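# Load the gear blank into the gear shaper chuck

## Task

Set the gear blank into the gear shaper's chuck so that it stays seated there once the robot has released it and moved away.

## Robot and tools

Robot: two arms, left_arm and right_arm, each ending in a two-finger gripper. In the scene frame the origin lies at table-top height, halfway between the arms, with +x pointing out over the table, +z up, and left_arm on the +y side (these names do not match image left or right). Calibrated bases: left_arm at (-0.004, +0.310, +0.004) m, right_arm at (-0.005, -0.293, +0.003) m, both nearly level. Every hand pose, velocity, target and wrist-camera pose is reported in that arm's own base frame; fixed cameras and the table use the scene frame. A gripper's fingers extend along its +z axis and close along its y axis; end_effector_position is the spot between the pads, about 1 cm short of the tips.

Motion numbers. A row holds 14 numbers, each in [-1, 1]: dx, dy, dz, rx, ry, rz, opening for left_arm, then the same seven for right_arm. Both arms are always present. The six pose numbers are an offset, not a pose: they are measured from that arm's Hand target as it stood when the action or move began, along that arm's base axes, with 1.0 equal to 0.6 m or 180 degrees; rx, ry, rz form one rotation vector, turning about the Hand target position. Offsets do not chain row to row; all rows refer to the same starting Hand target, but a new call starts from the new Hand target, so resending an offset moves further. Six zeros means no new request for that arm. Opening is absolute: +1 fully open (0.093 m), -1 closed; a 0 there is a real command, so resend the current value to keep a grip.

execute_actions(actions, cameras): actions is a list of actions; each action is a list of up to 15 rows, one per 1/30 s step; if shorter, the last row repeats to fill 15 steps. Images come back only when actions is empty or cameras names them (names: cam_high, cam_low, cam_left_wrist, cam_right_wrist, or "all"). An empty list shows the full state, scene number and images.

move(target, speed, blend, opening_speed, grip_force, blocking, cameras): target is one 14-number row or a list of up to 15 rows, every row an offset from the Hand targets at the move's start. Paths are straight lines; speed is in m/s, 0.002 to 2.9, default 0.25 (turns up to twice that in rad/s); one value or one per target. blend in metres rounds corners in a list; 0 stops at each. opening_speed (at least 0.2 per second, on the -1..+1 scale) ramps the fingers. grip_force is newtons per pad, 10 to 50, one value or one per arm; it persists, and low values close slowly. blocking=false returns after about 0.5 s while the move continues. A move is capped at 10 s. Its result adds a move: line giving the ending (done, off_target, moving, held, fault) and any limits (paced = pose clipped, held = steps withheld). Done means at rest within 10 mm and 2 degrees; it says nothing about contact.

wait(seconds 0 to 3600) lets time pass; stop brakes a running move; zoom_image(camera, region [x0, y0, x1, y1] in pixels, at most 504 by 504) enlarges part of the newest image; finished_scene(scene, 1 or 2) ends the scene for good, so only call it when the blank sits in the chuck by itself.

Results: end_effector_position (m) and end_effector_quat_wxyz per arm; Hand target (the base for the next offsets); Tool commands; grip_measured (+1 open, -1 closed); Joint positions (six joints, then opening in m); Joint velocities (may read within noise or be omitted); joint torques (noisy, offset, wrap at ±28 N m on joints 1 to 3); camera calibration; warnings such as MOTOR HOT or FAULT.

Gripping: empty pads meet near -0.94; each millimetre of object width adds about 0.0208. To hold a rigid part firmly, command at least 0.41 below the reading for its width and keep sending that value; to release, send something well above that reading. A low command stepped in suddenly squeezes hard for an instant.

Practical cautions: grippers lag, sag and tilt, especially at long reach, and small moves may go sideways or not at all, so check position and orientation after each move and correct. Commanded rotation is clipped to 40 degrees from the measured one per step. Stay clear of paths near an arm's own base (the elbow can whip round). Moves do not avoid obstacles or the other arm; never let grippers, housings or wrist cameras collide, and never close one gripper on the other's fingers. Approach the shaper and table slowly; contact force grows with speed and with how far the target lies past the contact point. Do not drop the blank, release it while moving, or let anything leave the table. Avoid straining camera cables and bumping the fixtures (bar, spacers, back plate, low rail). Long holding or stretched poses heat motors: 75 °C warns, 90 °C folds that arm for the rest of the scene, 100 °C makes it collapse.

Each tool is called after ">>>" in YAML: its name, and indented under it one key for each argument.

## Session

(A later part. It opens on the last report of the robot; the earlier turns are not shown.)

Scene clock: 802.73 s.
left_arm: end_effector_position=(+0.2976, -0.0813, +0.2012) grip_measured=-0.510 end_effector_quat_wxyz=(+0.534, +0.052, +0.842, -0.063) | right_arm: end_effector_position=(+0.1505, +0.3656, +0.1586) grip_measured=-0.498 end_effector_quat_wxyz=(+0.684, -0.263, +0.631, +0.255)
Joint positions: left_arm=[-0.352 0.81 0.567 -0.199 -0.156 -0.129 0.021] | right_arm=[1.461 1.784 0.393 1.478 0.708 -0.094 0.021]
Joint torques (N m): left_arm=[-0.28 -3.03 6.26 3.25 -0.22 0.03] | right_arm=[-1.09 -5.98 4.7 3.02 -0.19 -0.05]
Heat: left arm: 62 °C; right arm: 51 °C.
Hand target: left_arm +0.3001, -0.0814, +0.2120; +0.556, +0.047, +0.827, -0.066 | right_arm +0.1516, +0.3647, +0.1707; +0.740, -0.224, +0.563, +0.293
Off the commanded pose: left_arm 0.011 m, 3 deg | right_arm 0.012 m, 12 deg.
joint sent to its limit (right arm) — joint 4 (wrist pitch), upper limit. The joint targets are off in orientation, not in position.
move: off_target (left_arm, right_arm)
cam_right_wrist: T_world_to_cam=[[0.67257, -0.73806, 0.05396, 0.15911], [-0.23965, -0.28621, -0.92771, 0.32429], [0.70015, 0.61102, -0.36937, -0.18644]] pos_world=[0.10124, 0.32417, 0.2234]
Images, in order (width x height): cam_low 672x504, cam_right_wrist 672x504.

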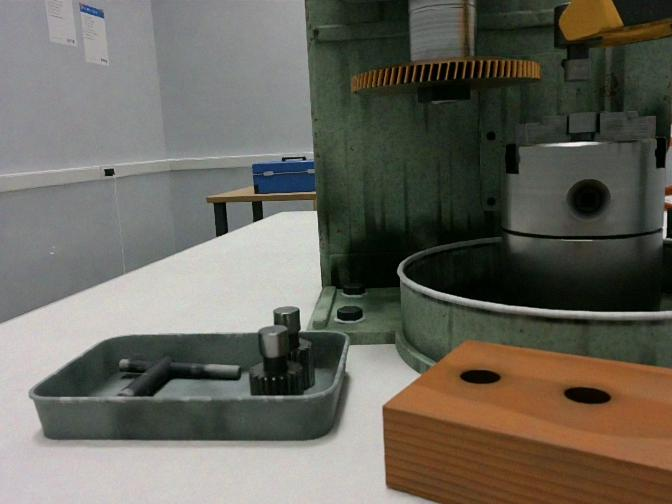

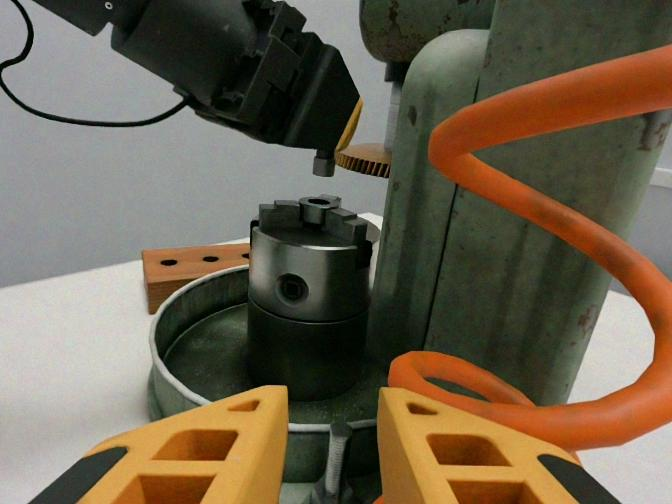

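>>> zoom_image:
  camera: "cam_right_wrist"
  region: [260, 100, 400, 260]

>>> zoom_image:
  camera: "cam_low"
  region: [510, 0, 660, 140]

Scaled by 3.150 from the camera's image (finer frame: 960x720).

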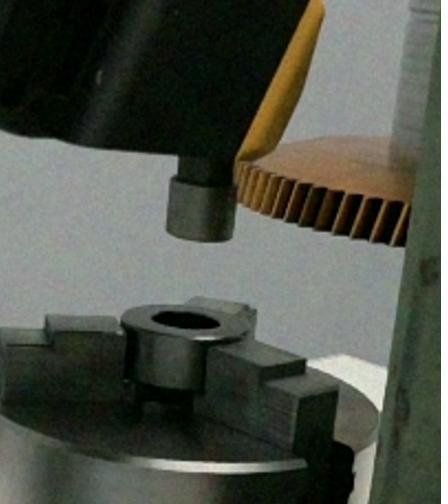

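Scaled by 3.360 from the camera's image (finer frame: 960x720).

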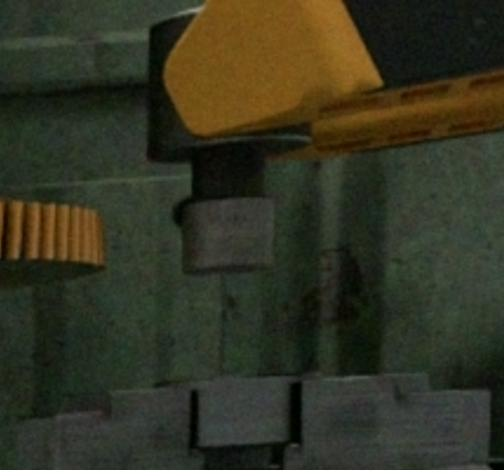

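>>> zoom_image:
  camera: "cam_low"
  region: [540, 60, 620, 140]

>>> zoom_image:
  camera: "cam_right_wrist"
  region: [290, 140, 350, 240]

Scaled by 6.300 from the camera's image (finer frame: 960x720).

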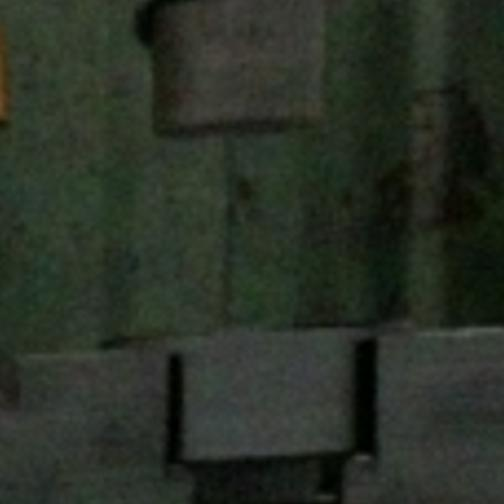

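Scaled by 5.040 from the camera's image (finer frame: 960x720).

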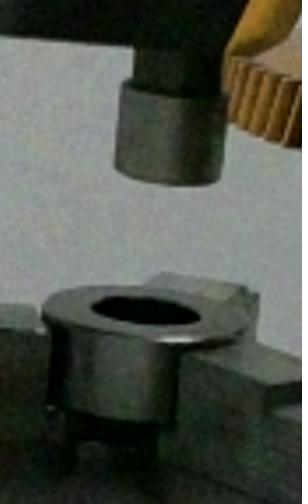

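>>> move:
  target:
    - [-0.004, 0, -0.015, 0, 0, 0, -0.75, 0, 0, 0, 0, 0, 0, -0.5]
    - [-0.0017, 0, -0.039, 0, 0, 0, -0.75, 0, 0, 0, 0, 0, 0, -0.5]
  speed: 0.08
  blend: [0.004, 0]
  cameras: ["cam_right_wrist", "cam_low", "cam_left_wrist"]

Scene clock: 885.83 s.
left_arm: end_effector_position=(+0.2959, -0.0802, +0.1810) grip_measured=-0.510 end_effector_quat_wxyz=(+0.538, +0.051, +0.839, -0.063) | right_arm: end_effector_position=(+0.1503, +0.3658, +0.1586) grip_measured=-0.498 end_effector_quat_wxyz=(+0.684, -0.263, +0.631, +0.255)
Joint positions: left_arm=[-0.352 0.799 0.474 -0.107 -0.159 -0.129 0.021] | right_arm=[1.461 1.784 0.393 1.478 0.707 -0.094 0.021]
Joint torques (N m): left_arm=[-0.49 -1.89 6.24 3.26 -0.21 -0.01] | right_arm=[-1.11 -5.93 4.75 3.01 -0.19 -0.05]
Heat: left arm: 64 °C; right arm: 59 °C.
Hand target: left_arm +0.2990, -0.0814, +0.1884; +0.556, +0.047, +0.827, -0.066 | right_arm +0.1515, +0.3647, +0.1707; +0.739, -0.224, +0.563, +0.293
Off the commanded pose: left_arm 0.008 m, 3 deg | right_arm 0.012 m, 12 deg.
joint sent to its limit (right arm) — joint 4 (wrist pitch), upper limit. The joint targets are off in orientation, not in position.
move: off_target (left_arm)
cam_left_wrist: T_world_to_cam=[[-0.14664, -0.98709, 0.06439, -0.04665], [-0.76103, 0.071, -0.64482, 0.38476], [0.63192, -0.14356, -0.76162, 0.02651]] pos_world=[0.26922, -0.06956, 0.2713]
cam_right_wrist: T_world_to_cam=[[0.67368, -0.73704, 0.05413, 0.15877], [-0.23905, -0.28663, -0.92774, 0.32438], [0.6993, 0.61206, -0.36928, -0.1867]] pos_world=[0.10114, 0.32427, 0.2234]
Images, in order (width x height): cam_low 672x504, cam_left_wrist 672x504, cam_right_wrist 672x504.

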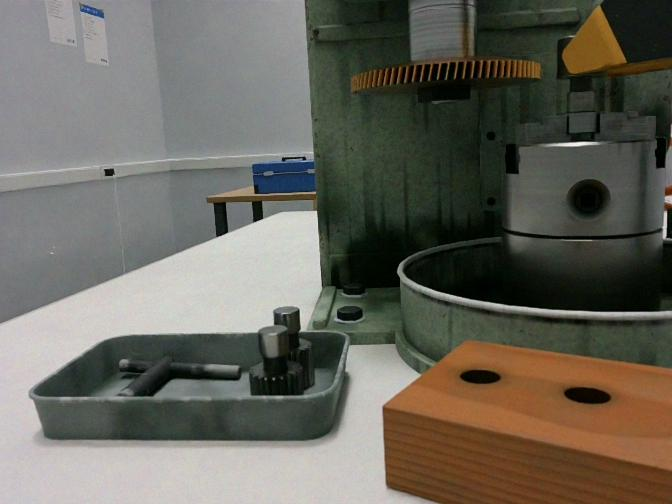

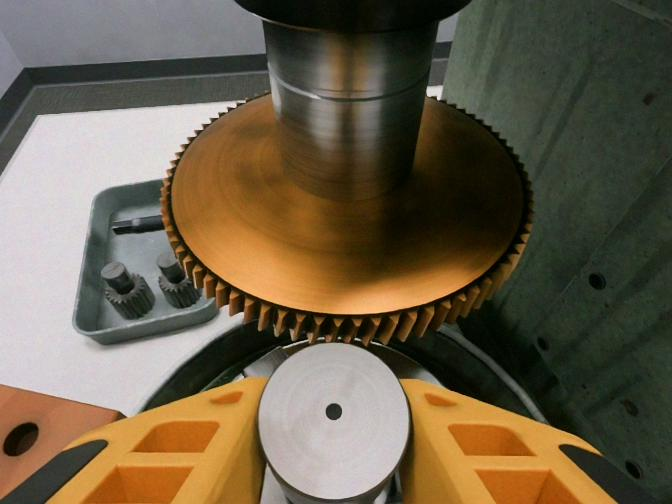

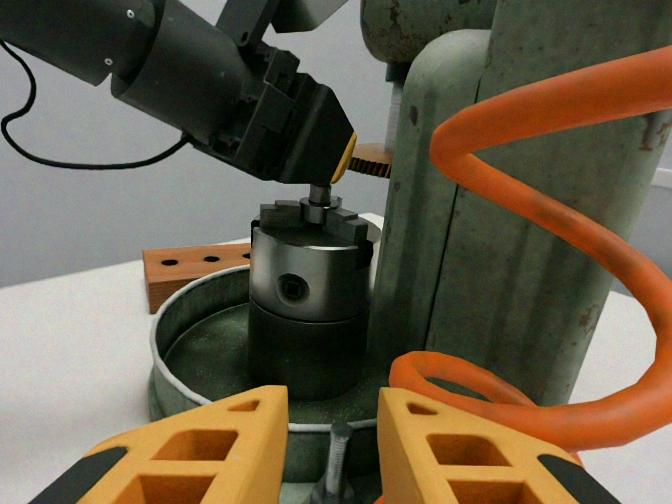

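>>> zoom_image:
  camera: "cam_right_wrist"
  region: [290, 160, 350, 240]

>>> zoom_image:
  camera: "cam_low"
  region: [540, 40, 620, 140]

>>> zoom_image:
  camera: "cam_left_wrist"
  region: [220, 300, 460, 504]

Scaled by 6.300 from the camera's image (finer frame: 960x720).

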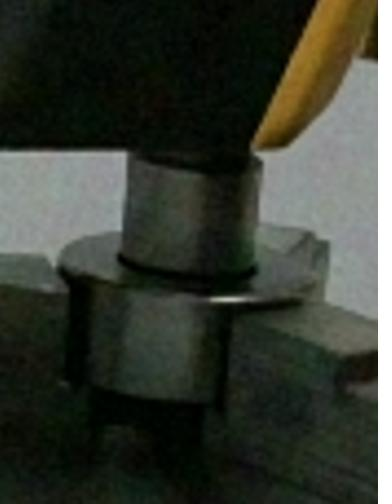

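Scaled by 5.040 from the camera's image (finer frame: 960x720).

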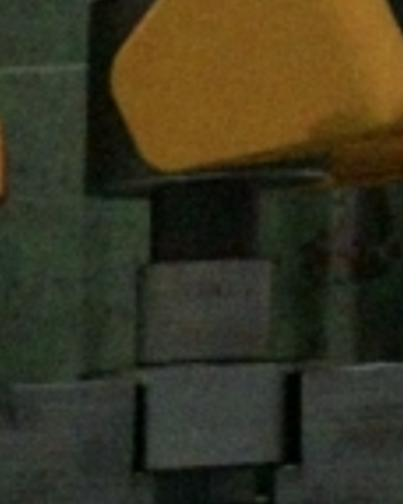

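Scaled by 2.100 from the camera's image (finer frame: 960x720).

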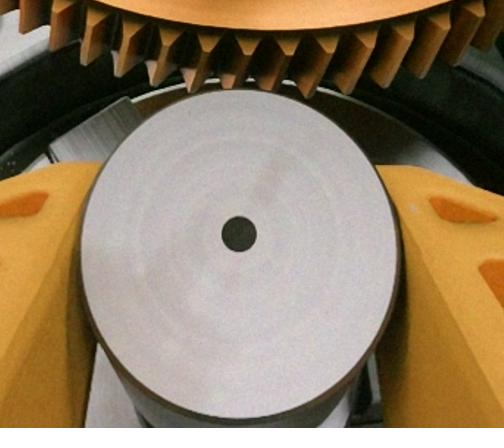

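>>> move:
  target: [-0.0006, 0.0004, -0.02, 0, 0, 0, -0.75, 0, 0, 0, 0, 0, 0, -0.5]
  speed: 0.03
  cameras: ["cam_right_wrist", "cam_low"]

Scene clock: 901.03 s.
left_arm: end_effector_position=(+0.2987, -0.0808, +0.1808) grip_measured=-0.509 end_effector_quat_wxyz=(+0.556, +0.047, +0.827, -0.067) | right_arm: end_effector_position=(+0.1503, +0.3658, +0.1586) grip_measured=-0.498 end_effector_quat_wxyz=(+0.684, -0.263, +0.631, +0.255)
Joint positions: left_arm=[-0.352 0.797 0.434 -0.025 -0.161 -0.129 0.021] | right_arm=[1.461 1.784 0.393 1.478 0.707 -0.094 0.021]
Joint torques (N m): left_arm=[-0.51 -1.09 5.71 2.95 -0.17 0.02] | right_arm=[-1.09 -5.91 4.72 3.01 -0.19 -0.05]
Heat: left arm: 64 °C; right arm: 59 °C.
Hand target: left_arm +0.2987, -0.0812, +0.1766; +0.556, +0.047, +0.827, -0.066 | right_arm +0.1515, +0.3647, +0.1707; +0.739, -0.224, +0.563, +0.293
Off the commanded pose: left_arm 0.004 m, 0 deg | right_arm 0.012 m, 12 deg.
joint sent to its limit (right arm) — joint 4 (wrist pitch), upper limit. The joint targets are off in orientation, not in position.
move: done
cam_right_wrist: T_world_to_cam=[[0.67368, -0.73704, 0.05413, 0.15877], [-0.23905, -0.28663, -0.92774, 0.32438], [0.6993, 0.61206, -0.36928, -0.1867]] pos_world=[0.10114, 0.32427, 0.2234]
Images, in order (width x height): cam_low 672x504, cam_right_wrist 672x504.

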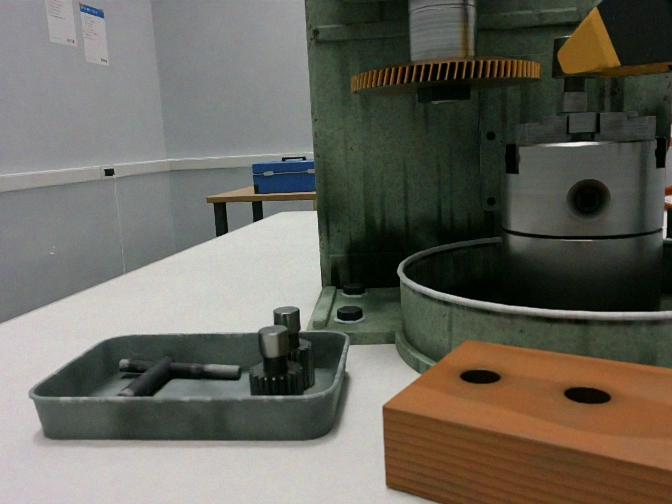

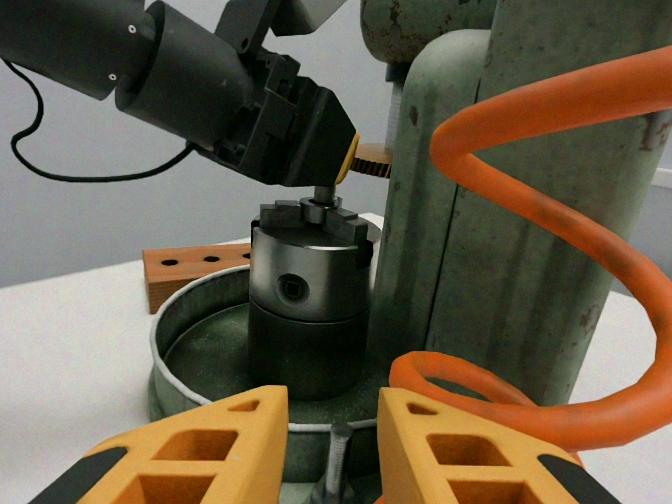

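>>> execute_actions:
  actions: []
  cameras: ["cam_low", "cam_right_wrist"]

>>> zoom_image:
  camera: "cam_right_wrist"
  region: [290, 160, 350, 240]

>>> zoom_image:
  camera: "cam_low"
  region: [540, 40, 620, 140]

Scene clock: 927.20 s.
left_arm: end_effector_position=(+0.2987, -0.0808, +0.1808) grip_measured=-0.509 end_effector_quat_wxyz=(+0.556, +0.047, +0.827, -0.067) | right_arm: end_effector_position=(+0.1503, +0.3658, +0.1586) grip_measured=-0.498 end_effector_quat_wxyz=(+0.684, -0.263, +0.631, +0.255)
Joint positions: left_arm=[-0.352 0.797 0.434 -0.025 -0.161 -0.129 0.021] | right_arm=[1.461 1.784 0.393 1.478 0.707 -0.094 0.021]
Joint velocities: within noise
Joint torques (N m): left_arm=[-0.4 -1.1 5.68 2.97 -0.16 0.01] | right_arm=[-1.1 -5.91 4.75 3.01 -0.19 -0.05]
Heat: left arm: 60 °C; right arm: 61 °C.
Hand target: left_arm +0.2987, -0.0812, +0.1766; +0.556, +0.047, +0.827, -0.066 | right_arm +0.1515, +0.3647, +0.1707; +0.739, -0.224, +0.563, +0.293
Tool commands: left_gripper/opening=-0.75 right_gripper/opening=-0.5
Off the commanded pose: left_arm 0.004 m, 0 deg | right_arm 0.012 m, 12 deg.
camera_calibration:
cam_right_wrist: T_world_to_cam=[[0.67368, -0.73704, 0.05413, 0.15877], [-0.23905, -0.28663, -0.92774, 0.32438], [0.6993, 0.61206, -0.36928, -0.1867]] pos_world=[0.10114, 0.32427, 0.2234]
Images, in order (width x height): cam_low 672x504, cam_right_wrist 672x504.

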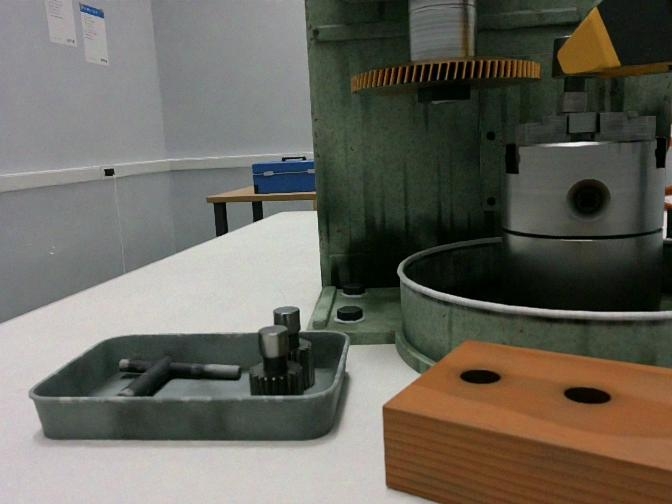

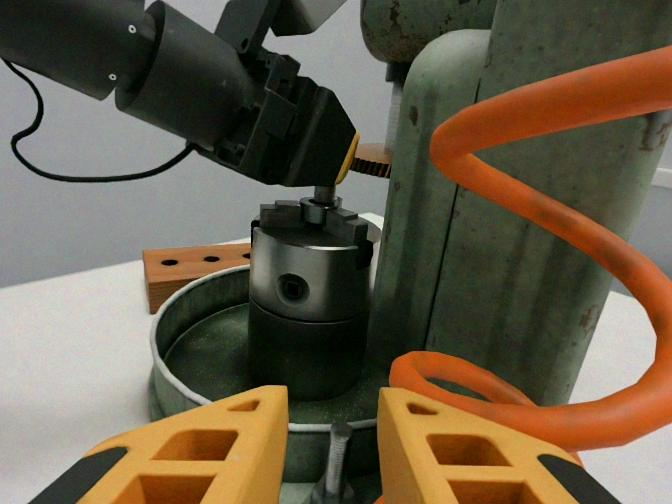

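Scaled by 6.300 from the camera's image (finer frame: 960x720).

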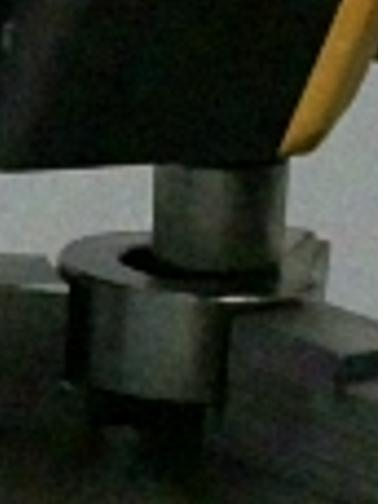

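Scaled by 5.040 from the camera's image (finer frame: 960x720).

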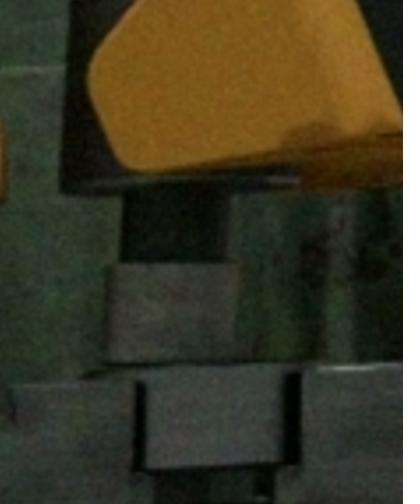

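>>> move:
  target: [-0.0008, 0, 0.02, 0, 0, 0, -0.75, 0, 0, 0, 0, 0, 0, -0.5]
  speed: 0.04
  cameras: ["cam_low", "cam_right_wrist"]

>>> zoom_image:
  camera: "cam_right_wrist"
  region: [290, 160, 350, 240]

>>> zoom_image:
  camera: "cam_low"
  region: [540, 40, 620, 140]

Scene clock: 955.23 s.
left_arm: end_effector_position=(+0.2983, -0.0807, +0.1804) grip_measured=-0.509 end_effector_quat_wxyz=(+0.554, +0.048, +0.829, -0.067) | right_arm: end_effector_position=(+0.1503, +0.3658, +0.1586) grip_measured=-0.498 end_effector_quat_wxyz=(+0.684, -0.263, +0.631, +0.255)
Joint positions: left_arm=[-0.352 0.797 0.437 -0.033 -0.161 -0.129 0.021] | right_arm=[1.461 1.784 0.393 1.478 0.707 -0.094 0.021]
Joint torques (N m): left_arm=[-0.55 -2.13 9.18 2.42 -0.18 0.02] | right_arm=[-1.11 -5.91 4.77 3.01 -0.19 -0.05]
Heat: left arm: 59 °C; right arm: 62 °C.
Hand target: left_arm +0.2981, -0.0812, +0.1885; +0.556, +0.047, +0.827, -0.066 | right_arm +0.1515, +0.3647, +0.1707; +0.739, -0.224, +0.563, +0.293
Off the commanded pose: left_arm 0.008 m, 0 deg | right_arm 0.012 m, 12 deg.
joint sent to its limit (right arm) — joint 4 (wrist pitch), upper limit. The joint targets are off in orientation, not in position.
move: done
cam_right_wrist: T_world_to_cam=[[0.67368, -0.73704, 0.05413, 0.15877], [-0.23905, -0.28663, -0.92774, 0.32438], [0.6993, 0.61206, -0.36928, -0.1867]] pos_world=[0.10114, 0.32427, 0.2234]

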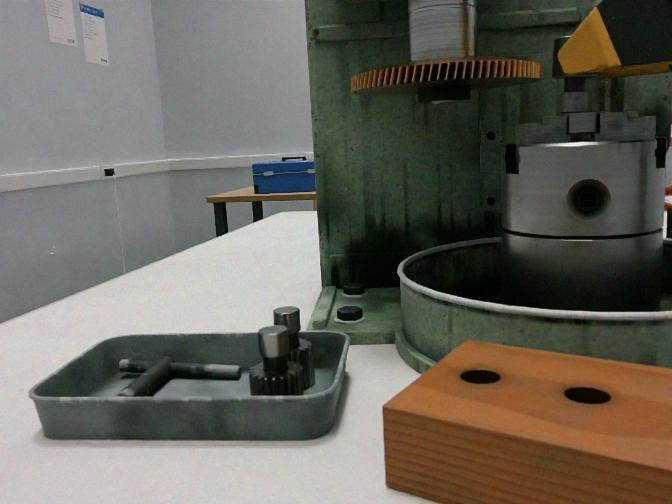

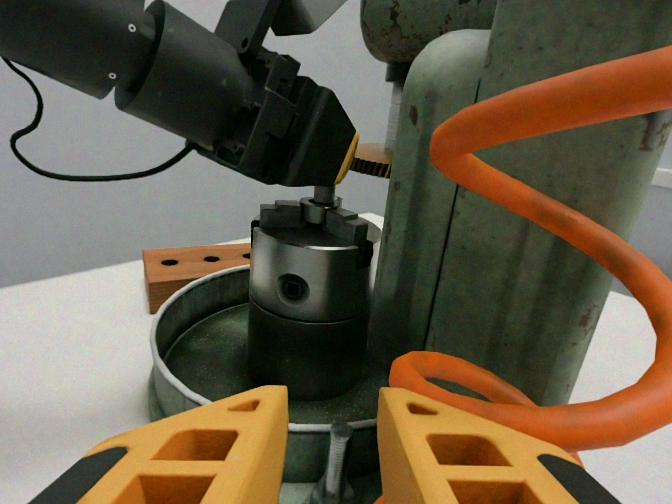

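Scaled by 6.300 from the camera's image (finer frame: 960x720).

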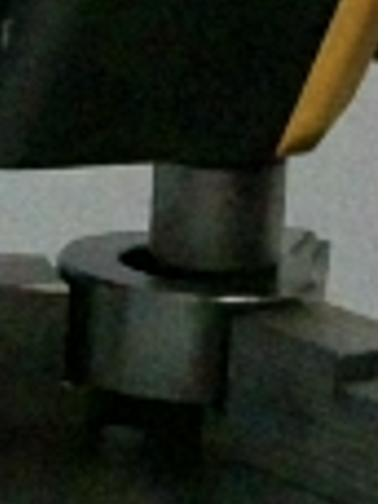

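Scaled by 5.040 from the camera's image (finer frame: 960x720).

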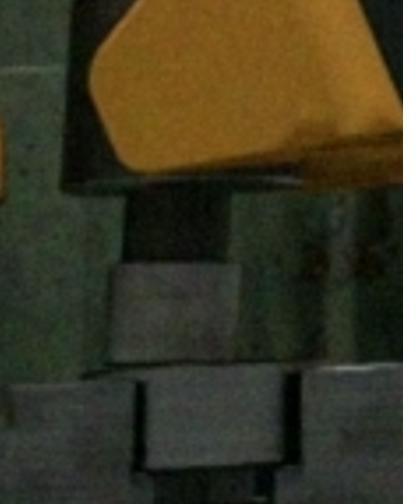

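>>> move:
  target: [0.0, 0, 0.0167, 0.0021, 0.012, 0, -0.75, 0, 0, 0, 0, 0, 0, -0.5]
  speed: 0.05

Scene clock: 975.30 s.
left_arm: end_effector_position=(+0.2927, -0.0786, +0.1811) grip_measured=-0.509 end_effector_quat_wxyz=(+0.524, +0.052, +0.848, -0.058) | right_arm: end_effector_position=(+0.1503, +0.3658, +0.1586) grip_measured=-0.498 end_effector_quat_wxyz=(+0.684, -0.263, +0.631, +0.255)
Joint positions: left_arm=[-0.352 0.797 0.505 -0.175 -0.161 -0.129 0.021] | right_arm=[1.461 1.784 0.393 1.478 0.707 -0.094 0.021]
Joint torques (N m): left_arm=[-0.38 -0.96 10.06 2.81 -0.14 -0.01] | right_arm=[-1.1 -5.91 4.77 3.02 -0.2 -0.05]
Heat: left arm: 57 °C; right arm: 62 °C.
Hand target: left_arm +0.2982, -0.0812, +0.1987; +0.541, +0.047, +0.838, -0.064 | right_arm +0.1515, +0.3647, +0.1707; +0.739, -0.224, +0.563, +0.293
Off the commanded pose: left_arm 0.018 m, 2 deg | right_arm 0.012 m, 12 deg.
joint sent to its limit (right arm) — joint 4 (wrist pitch), upper limit. The joint targets are off in orientation, not in position.
move: off_target (left_arm)

>>> move:
  target:
    - [0.0, 0, 0.05, -0.0021, -0.012, 0, -0.75, 0, 0, 0, 0, 0, 0, -0.5]
    - [0.0013, -0.0012, -0.012, -0.0021, -0.012, 0, -0.75, 0, 0, 0, 0, 0, 0, -0.5]
  speed: 0.08

Scene clock: 987.37 s.
left_arm: end_effector_position=(+0.2958, -0.0797, +0.1847) grip_measured=-0.509 end_effector_quat_wxyz=(+0.540, +0.050, +0.838, -0.062) | right_arm: end_effector_position=(+0.1503, +0.3658, +0.1586) grip_measured=-0.498 end_effector_quat_wxyz=(+0.684, -0.263, +0.631, +0.255)
Joint positions: left_arm=[-0.352 0.794 0.485 -0.119 -0.162 -0.129 0.021] | right_arm=[1.461 1.784 0.393 1.478 0.707 -0.094 0.021]
Joint torques (N m): left_arm=[-0.79 -1.69 6.31 3.24 -0.2 0] | right_arm=[-1.1 -5.9 4.75 3.02 -0.19 -0.05]
Heat: left arm: 58 °C; right arm: 63 °C.
Hand target: left_arm +0.2989, -0.0819, +0.1914; +0.556, +0.047, +0.827, -0.066 | right_arm +0.1515, +0.3647, +0.1707; +0.739, -0.224, +0.563, +0.293
Off the commanded pose: left_arm 0.008 m, 2 deg | right_arm 0.012 m, 12 deg.
joint sent to its limit (right arm) — joint 4 (wrist pitch), upper limit. The joint targets are off in orientation, not in position.
move: done

>>> wait:
  seconds: 0
  cameras: ["cam_low", "cam_right_wrist"]

>>> zoom_image:
  camera: "cam_right_wrist"
  region: [290, 160, 350, 240]

>>> zoom_image:
  camera: "cam_low"
  region: [540, 40, 620, 140]

Scene clock: 992.73 s.
left_arm: end_effector_position=(+0.2958, -0.0797, +0.1848) grip_measured=-0.509 end_effector_quat_wxyz=(+0.540, +0.050, +0.838, -0.062) | right_arm: end_effector_position=(+0.1503, +0.3658, +0.1586) grip_measured=-0.498 end_effector_quat_wxyz=(+0.684, -0.263, +0.631, +0.255)
Joint positions: left_arm=[-0.352 0.794 0.485 -0.119 -0.162 -0.129 0.021] | right_arm=[1.461 1.784 0.393 1.478 0.707 -0.094 0.021]
Joint torques (N m): left_arm=[-0.81 -1.59 6.27 3.28 -0.2 -0.01] | right_arm=[-1.1 -5.93 4.75 3.02 -0.19 -0.05]
Heat: left arm: 58 °C; right arm: 63 °C.
Hand target: left_arm +0.2989, -0.0819, +0.1914; +0.556, +0.047, +0.827, -0.066 | right_arm +0.1515, +0.3647, +0.1707; +0.739, -0.224, +0.563, +0.293
Tool commands: left_gripper/opening=-0.75 right_gripper/opening=-0.5
Off the commanded pose: left_arm 0.008 m, 2 deg | right_arm 0.012 m, 12 deg.
cam_right_wrist: T_world_to_cam=[[0.67368, -0.73704, 0.05413, 0.15877], [-0.23905, -0.28663, -0.92774, 0.32438], [0.6993, 0.61206, -0.36928, -0.1867]] pos_world=[0.10114, 0.32427, 0.2234]

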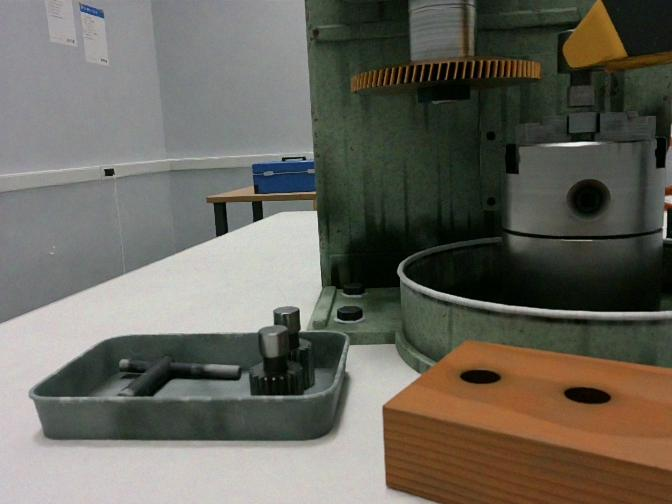

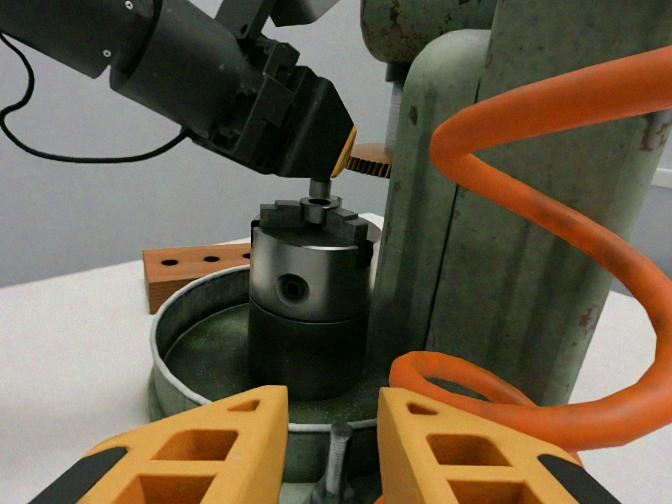

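Scaled by 6.300 from the camera's image (finer frame: 960x720).

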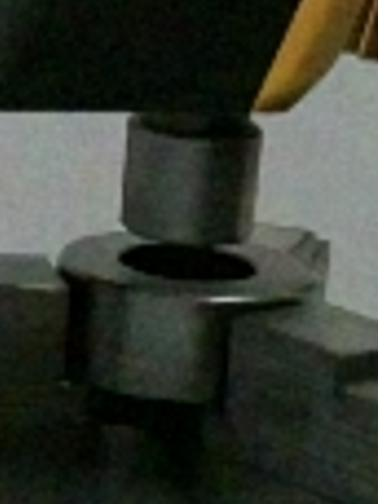

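Scaled by 5.040 from the camera's image (finer frame: 960x720).

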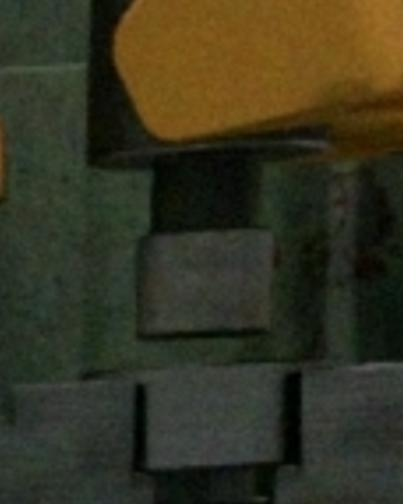

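>>> move:
  target: [0, -0.0067, 0, 0.0014, 0.0082, 0, -0.75, 0, 0, 0, 0, 0, 0, -0.5]
  speed: 0.05

Scene clock: 1017.23 s.
left_arm: end_effector_position=(+0.2949, -0.0839, +0.1808) grip_measured=-0.509 end_effector_quat_wxyz=(+0.534, +0.053, +0.842, -0.061) | right_arm: end_effector_position=(+0.1503, +0.3658, +0.1586) grip_measured=-0.498 end_effector_quat_wxyz=(+0.684, -0.263, +0.631, +0.255)
Joint positions: left_arm=[-0.374 0.806 0.485 -0.123 -0.178 -0.135 0.021] | right_arm=[1.461 1.784 0.393 1.478 0.707 -0.094 0.021]
Joint torques (N m): left_arm=[-0.75 -0.91 8.62 2.86 -0.22 -0.05] | right_arm=[-1.09 -5.93 4.77 3.02 -0.2 -0.06]
Heat: left arm: 58 °C; right arm: 64 °C.
Hand target: left_arm +0.2989, -0.0860, +0.1913; +0.545, +0.047, +0.834, -0.065 | right_arm +0.1515, +0.3647, +0.1707; +0.739, -0.224, +0.563, +0.293
Off the commanded pose: left_arm 0.012 m, 2 deg | right_arm 0.012 m, 12 deg.
joint sent to its limit (right arm) — joint 4 (wrist pitch), upper limit. The joint targets are off in orientation, not in position.
move: off_target (left_arm)

>>> move:
  target: [0, 0.0053, 0, 0, 0, 0, -0.75, 0, 0, 0, 0, 0, 0, -0.5]
  speed: 0.03
  cameras: ["cam_low", "cam_right_wrist"]

>>> zoom_image:
  camera: "cam_right_wrist"
  region: [290, 160, 350, 240]

>>> zoom_image:
  camera: "cam_low"
  region: [540, 40, 620, 140]

Scene clock: 1028.17 s.
left_arm: end_effector_position=(+0.2952, -0.0828, +0.1808) grip_measured=-0.509 end_effector_quat_wxyz=(+0.534, +0.052, +0.842, -0.060) | right_arm: end_effector_position=(+0.1503, +0.3658, +0.1586) grip_measured=-0.498 end_effector_quat_wxyz=(+0.684, -0.263, +0.631, +0.255)
Joint positions: left_arm=[-0.371 0.806 0.485 -0.123 -0.178 -0.135 0.021] | right_arm=[1.461 1.784 0.393 1.478 0.707 -0.094 0.021]
Joint torques (N m): left_arm=[0.73 -1.4 8.47 2.84 -0.07 0.02] | right_arm=[-1.1 -5.91 4.74 3.01 -0.19 -0.05]
Heat: left arm: 58 °C; right arm: 64 °C.
Hand target: left_arm +0.2989, -0.0827, +0.1913; +0.545, +0.047, +0.834, -0.065 | right_arm +0.1515, +0.3647, +0.1707; +0.739, -0.224, +0.563, +0.293
Off the commanded pose: left_arm 0.011 m, 2 deg | right_arm 0.012 m, 12 deg.
joint sent to its limit (right arm) — joint 4 (wrist pitch), upper limit. The joint targets are off in orientation, not in position.
move: off_target (left_arm)
cam_right_wrist: T_world_to_cam=[[0.67368, -0.73704, 0.05413, 0.15877], [-0.23905, -0.28663, -0.92774, 0.32438], [0.6993, 0.61206, -0.36928, -0.1867]] pos_world=[0.10114, 0.32427, 0.2234]

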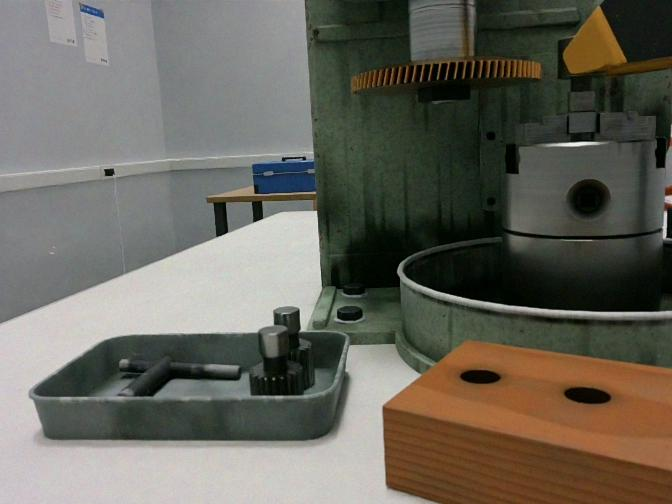

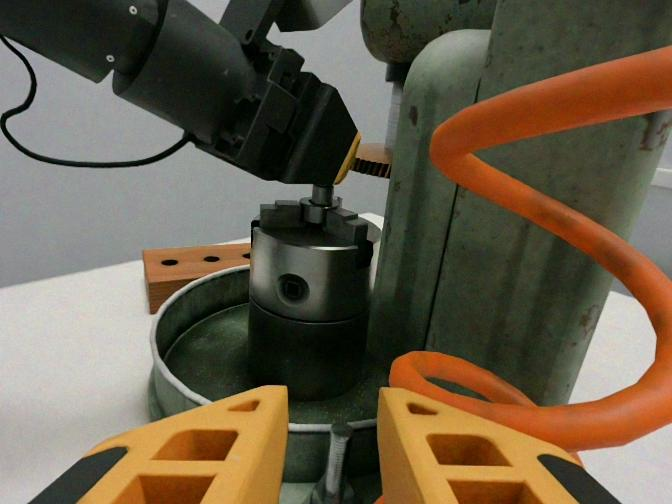

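Scaled by 6.300 from the camera's image (finer frame: 960x720).

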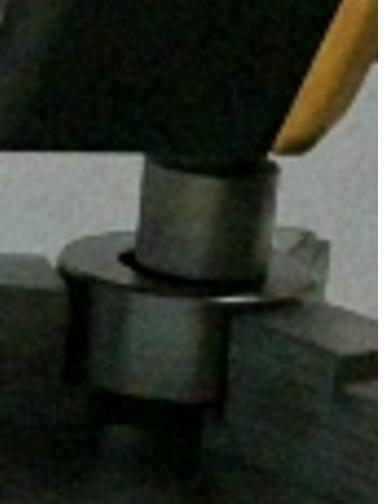

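Scaled by 5.040 from the camera's image (finer frame: 960x720).

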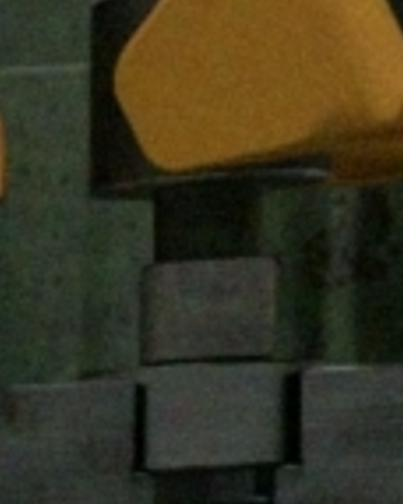

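>>> move:
  target:
    - [-0.0017, 0.0038, 0, 0, 0, 0, -0.75, 0, 0, 0, 0, 0, 0, -0.5]
    - [-0.0017, 0.0040, -0.0125, 0, 0, 0, -0.75, 0, 0, 0, 0, 0, 0, -0.5]
  speed: 0.03
  cameras: ["cam_low", "cam_right_wrist"]

>>> zoom_image:
  camera: "cam_right_wrist"
  region: [290, 160, 350, 240]

>>> zoom_image:
  camera: "cam_low"
  region: [540, 40, 620, 140]

Scene clock: 1046.53 s.
left_arm: end_effector_position=(+0.2958, -0.0818, +0.1811) grip_measured=-0.509 end_effector_quat_wxyz=(+0.534, +0.051, +0.842, -0.063) | right_arm: end_effector_position=(+0.1503, +0.3658, +0.1586) grip_measured=-0.498 end_effector_quat_wxyz=(+0.684, -0.263, +0.631, +0.255)
Joint positions: left_arm=[-0.36 0.806 0.485 -0.121 -0.166 -0.135 0.021] | right_arm=[1.461 1.784 0.393 1.478 0.707 -0.094 0.021]
Joint torques (N m): left_arm=[0.92 -2 5.82 3.12 -0.07 0.06] | right_arm=[-1.09 -5.91 4.75 3.01 -0.18 -0.06]
Heat: left arm: 57 °C; right arm: 65 °C.
Hand target: left_arm +0.2979, -0.0803, +0.1838; +0.545, +0.047, +0.834, -0.065 | right_arm +0.1515, +0.3647, +0.1707; +0.739, -0.224, +0.563, +0.293
Off the commanded pose: left_arm 0.004 m, 2 deg | right_arm 0.012 m, 12 deg.
joint sent to its limit (right arm) — joint 4 (wrist pitch), upper limit. The joint targets are off in orientation, not in position.
move: done
cam_right_wrist: T_world_to_cam=[[0.67368, -0.73704, 0.05413, 0.15877], [-0.23905, -0.28663, -0.92774, 0.32438], [0.6993, 0.61206, -0.36928, -0.1867]] pos_world=[0.10114, 0.32427, 0.2234]

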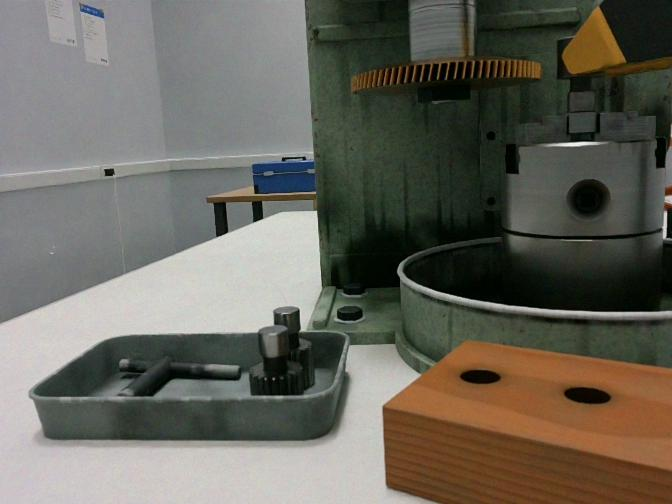

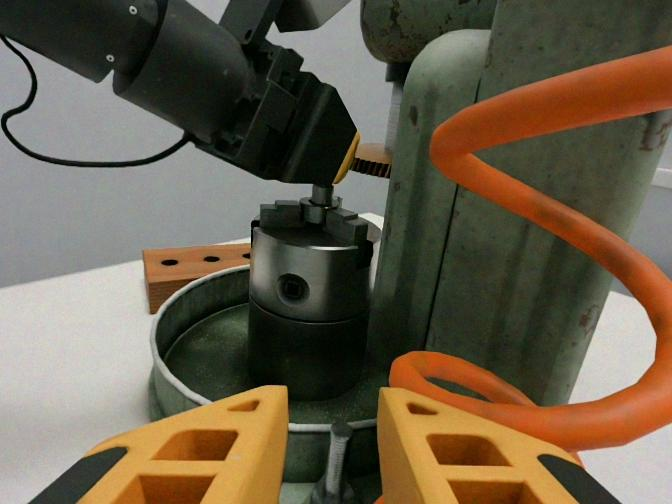

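Scaled by 6.300 from the camera's image (finer frame: 960x720).

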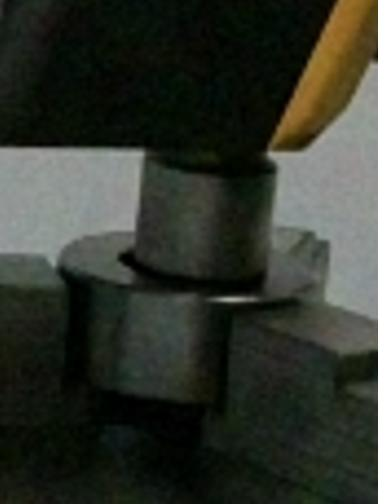

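Scaled by 5.040 from the camera's image (finer frame: 960x720).

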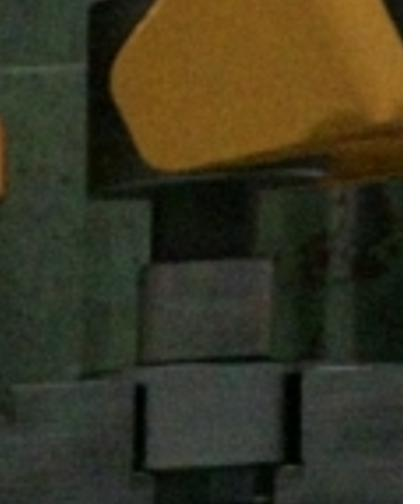

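>>> move:
  target:
    - [0, 0.0047, 0, 0.00095, 0.0055, 0, -0.75, 0, 0, 0, 0, 0, 0, -0.5]
    - [0, -0.0055, 0, 0.00165, 0.0096, 0, -0.75, 0, 0, 0, 0, 0, 0, -0.5]
    - [0, 0.0047, 0, 0.0024, 0.0137, 0, -0.75, 0, 0, 0, 0, 0, 0, -0.5]
  speed: 0.008
  cameras: ["cam_low", "cam_right_wrist"]

>>> zoom_image:
  camera: "cam_right_wrist"
  region: [290, 160, 350, 240]

>>> zoom_image:
  camera: "cam_low"
  region: [540, 40, 620, 140]

Scene clock: 1091.37 s.
left_arm: end_effector_position=(+0.2961, -0.0796, +0.1796) grip_measured=-0.509 end_effector_quat_wxyz=(+0.529, +0.049, +0.845, -0.066) | right_arm: end_effector_position=(+0.1503, +0.3658, +0.1586) grip_measured=-0.498 end_effector_quat_wxyz=(+0.684, -0.263, +0.631, +0.255)
Joint positions: left_arm=[-0.342 0.808 0.489 -0.132 -0.144 -0.135 0.021] | right_arm=[1.461 1.784 0.393 1.478 0.707 -0.094 0.021]
Joint torques (N m): left_arm=[1.06 -0.9 9.03 2.43 -0.06 0.08] | right_arm=[-1.1 -5.91 4.77 3.02 -0.19 -0.05]
Heat: left arm: 58 °C; right arm: 66 °C.
Hand target: left_arm +0.2979, -0.0775, +0.1839; +0.527, +0.048, +0.846, -0.063 | right_arm +0.1515, +0.3647, +0.1707; +0.739, -0.224, +0.563, +0.293
Off the commanded pose: left_arm 0.005 m, 1 deg | right_arm 0.012 m, 12 deg.
joint sent to its limit (right arm) — joint 4 (wrist pitch), upper limit. The joint targets are off in orientation, not in position.
move: done
cam_right_wrist: T_world_to_cam=[[0.67368, -0.73704, 0.05413, 0.15877], [-0.23905, -0.28663, -0.92774, 0.32438], [0.6993, 0.61206, -0.36928, -0.1867]] pos_world=[0.10114, 0.32427, 0.2234]

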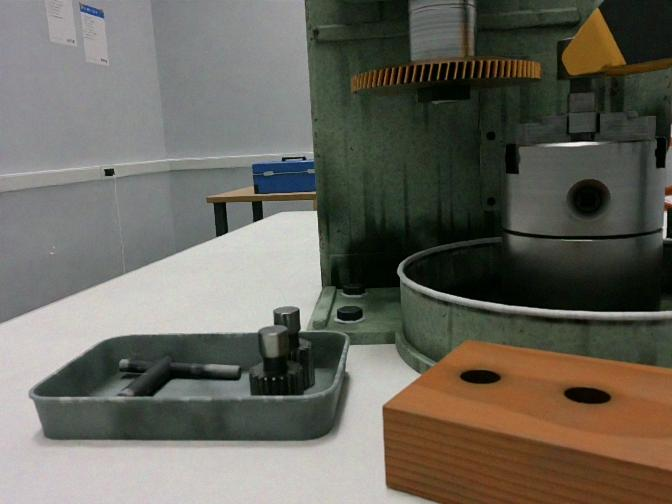

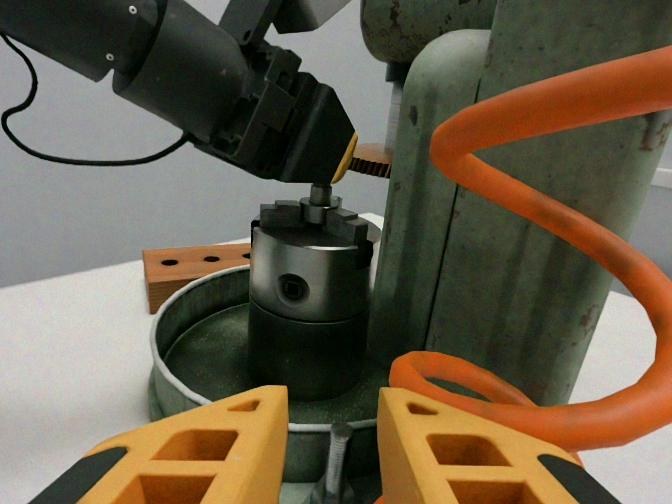

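Scaled by 6.300 from the camera's image (finer frame: 960x720).

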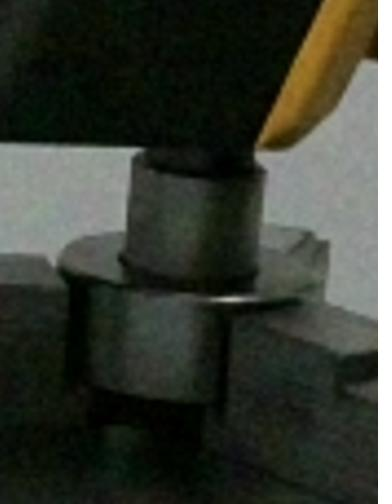

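Scaled by 5.040 from the camera's image (finer frame: 960x720).

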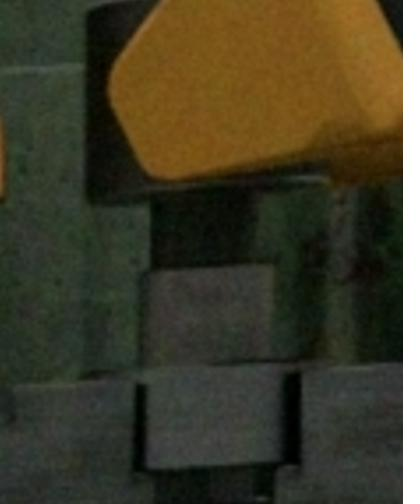

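>>> move:
  target: [0, 0.0006, -0.03, 0, 0, 0, -0.75, 0, 0, 0, 0, 0, 0, -0.5]
  speed: 0.03
  cameras: ["cam_low", "cam_right_wrist"]

>>> zoom_image:
  camera: "cam_right_wrist"
  region: [290, 160, 350, 240]

>>> zoom_image:
  camera: "cam_low"
  region: [540, 40, 620, 140]

Scene clock: 1099.83 s.
left_arm: end_effector_position=(+0.2965, -0.0798, +0.1777) grip_measured=-0.509 end_effector_quat_wxyz=(+0.534, +0.048, +0.841, -0.067) | right_arm: end_effector_position=(+0.1503, +0.3658, +0.1586) grip_measured=-0.498 end_effector_quat_wxyz=(+0.684, -0.263, +0.631, +0.255)
Joint positions: left_arm=[-0.342 0.806 0.47 -0.103 -0.144 -0.135 0.021] | right_arm=[1.461 1.784 0.393 1.478 0.707 -0.094 0.021]
Joint torques (N m): left_arm=[1.22 0.02 4.79 2.99 -0.03 0.08] | right_arm=[-1.1 -5.89 4.72 3.02 -0.19 -0.05]
Heat: left arm: 58 °C; right arm: 66 °C.
Hand target: left_arm +0.2979, -0.0772, +0.1658; +0.527, +0.048, +0.846, -0.062 | right_arm +0.1515, +0.3647, +0.1707; +0.739, -0.224, +0.563, +0.293
Off the commanded pose: left_arm 0.012 m, 1 deg | right_arm 0.012 m, 12 deg.
joint sent to its limit (right arm) — joint 4 (wrist pitch), upper limit. The joint targets are off in orientation, not in position.
move: off_target (left_arm)
cam_right_wrist: T_world_to_cam=[[0.67368, -0.73704, 0.05413, 0.15877], [-0.23905, -0.28663, -0.92774, 0.32438], [0.6993, 0.61206, -0.36928, -0.1867]] pos_world=[0.10114, 0.32427, 0.2234]

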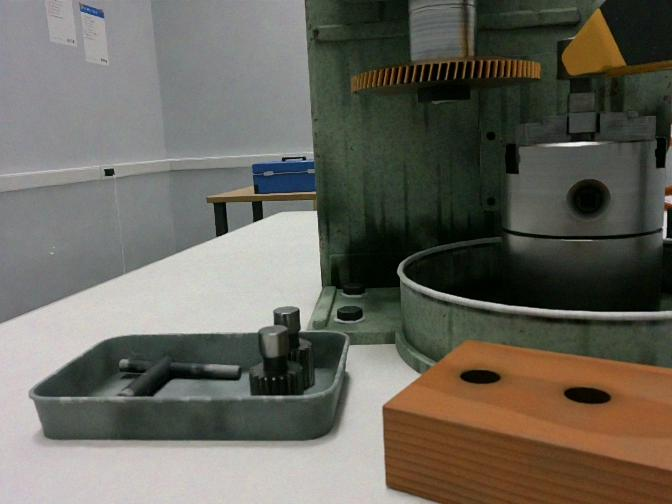

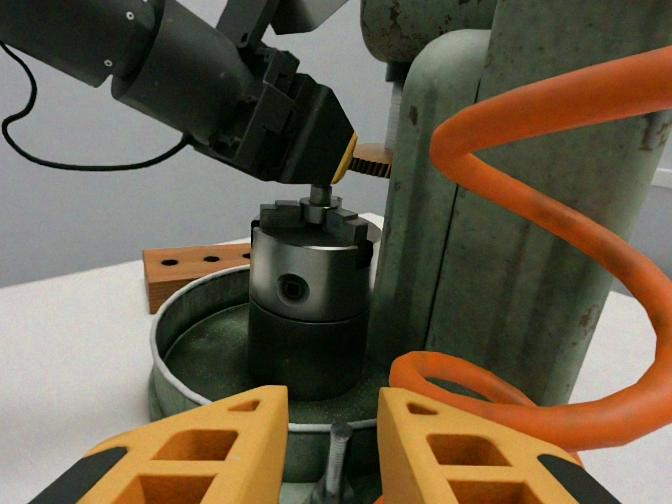

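Scaled by 6.300 from the camera's image (finer frame: 960x720).

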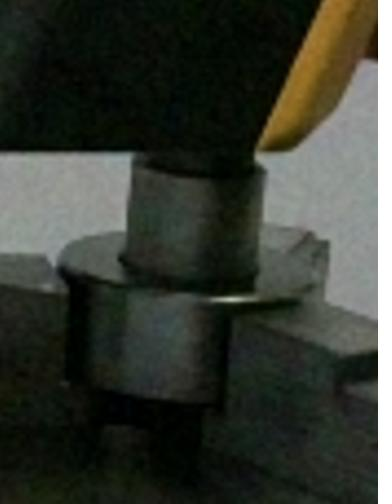

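Scaled by 5.040 from the camera's image (finer frame: 960x720).

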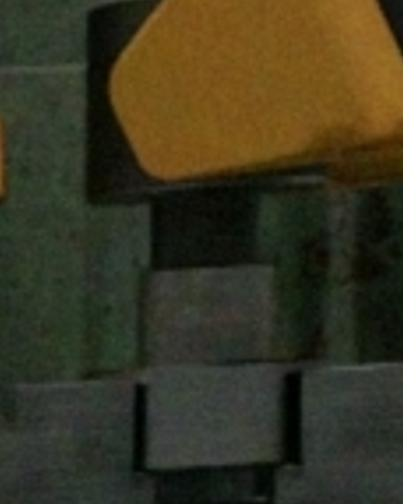

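>>> zoom_image:
  camera: "cam_right_wrist"
  region: [300, 178, 342, 220]

>>> zoom_image:
  camera: "cam_low"
  region: [556, 72, 616, 132]

Scaled by 12.000 from the camera's image (finer frame: 960x720).

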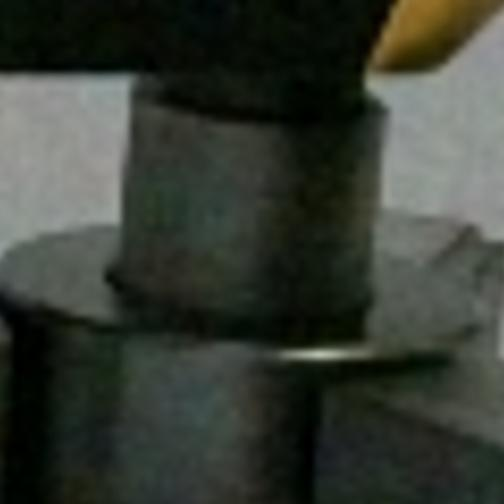

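Scaled by 8.400 from the camera's image (finer frame: 960x720).

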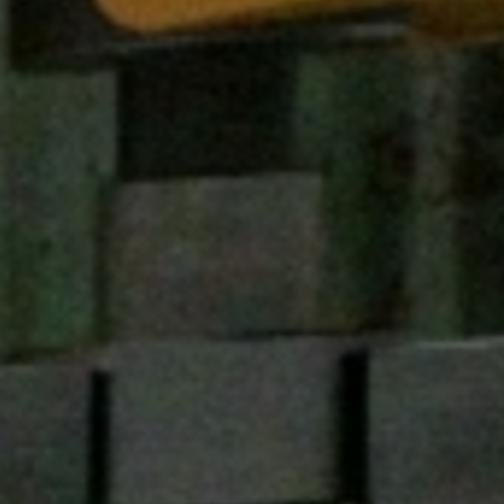

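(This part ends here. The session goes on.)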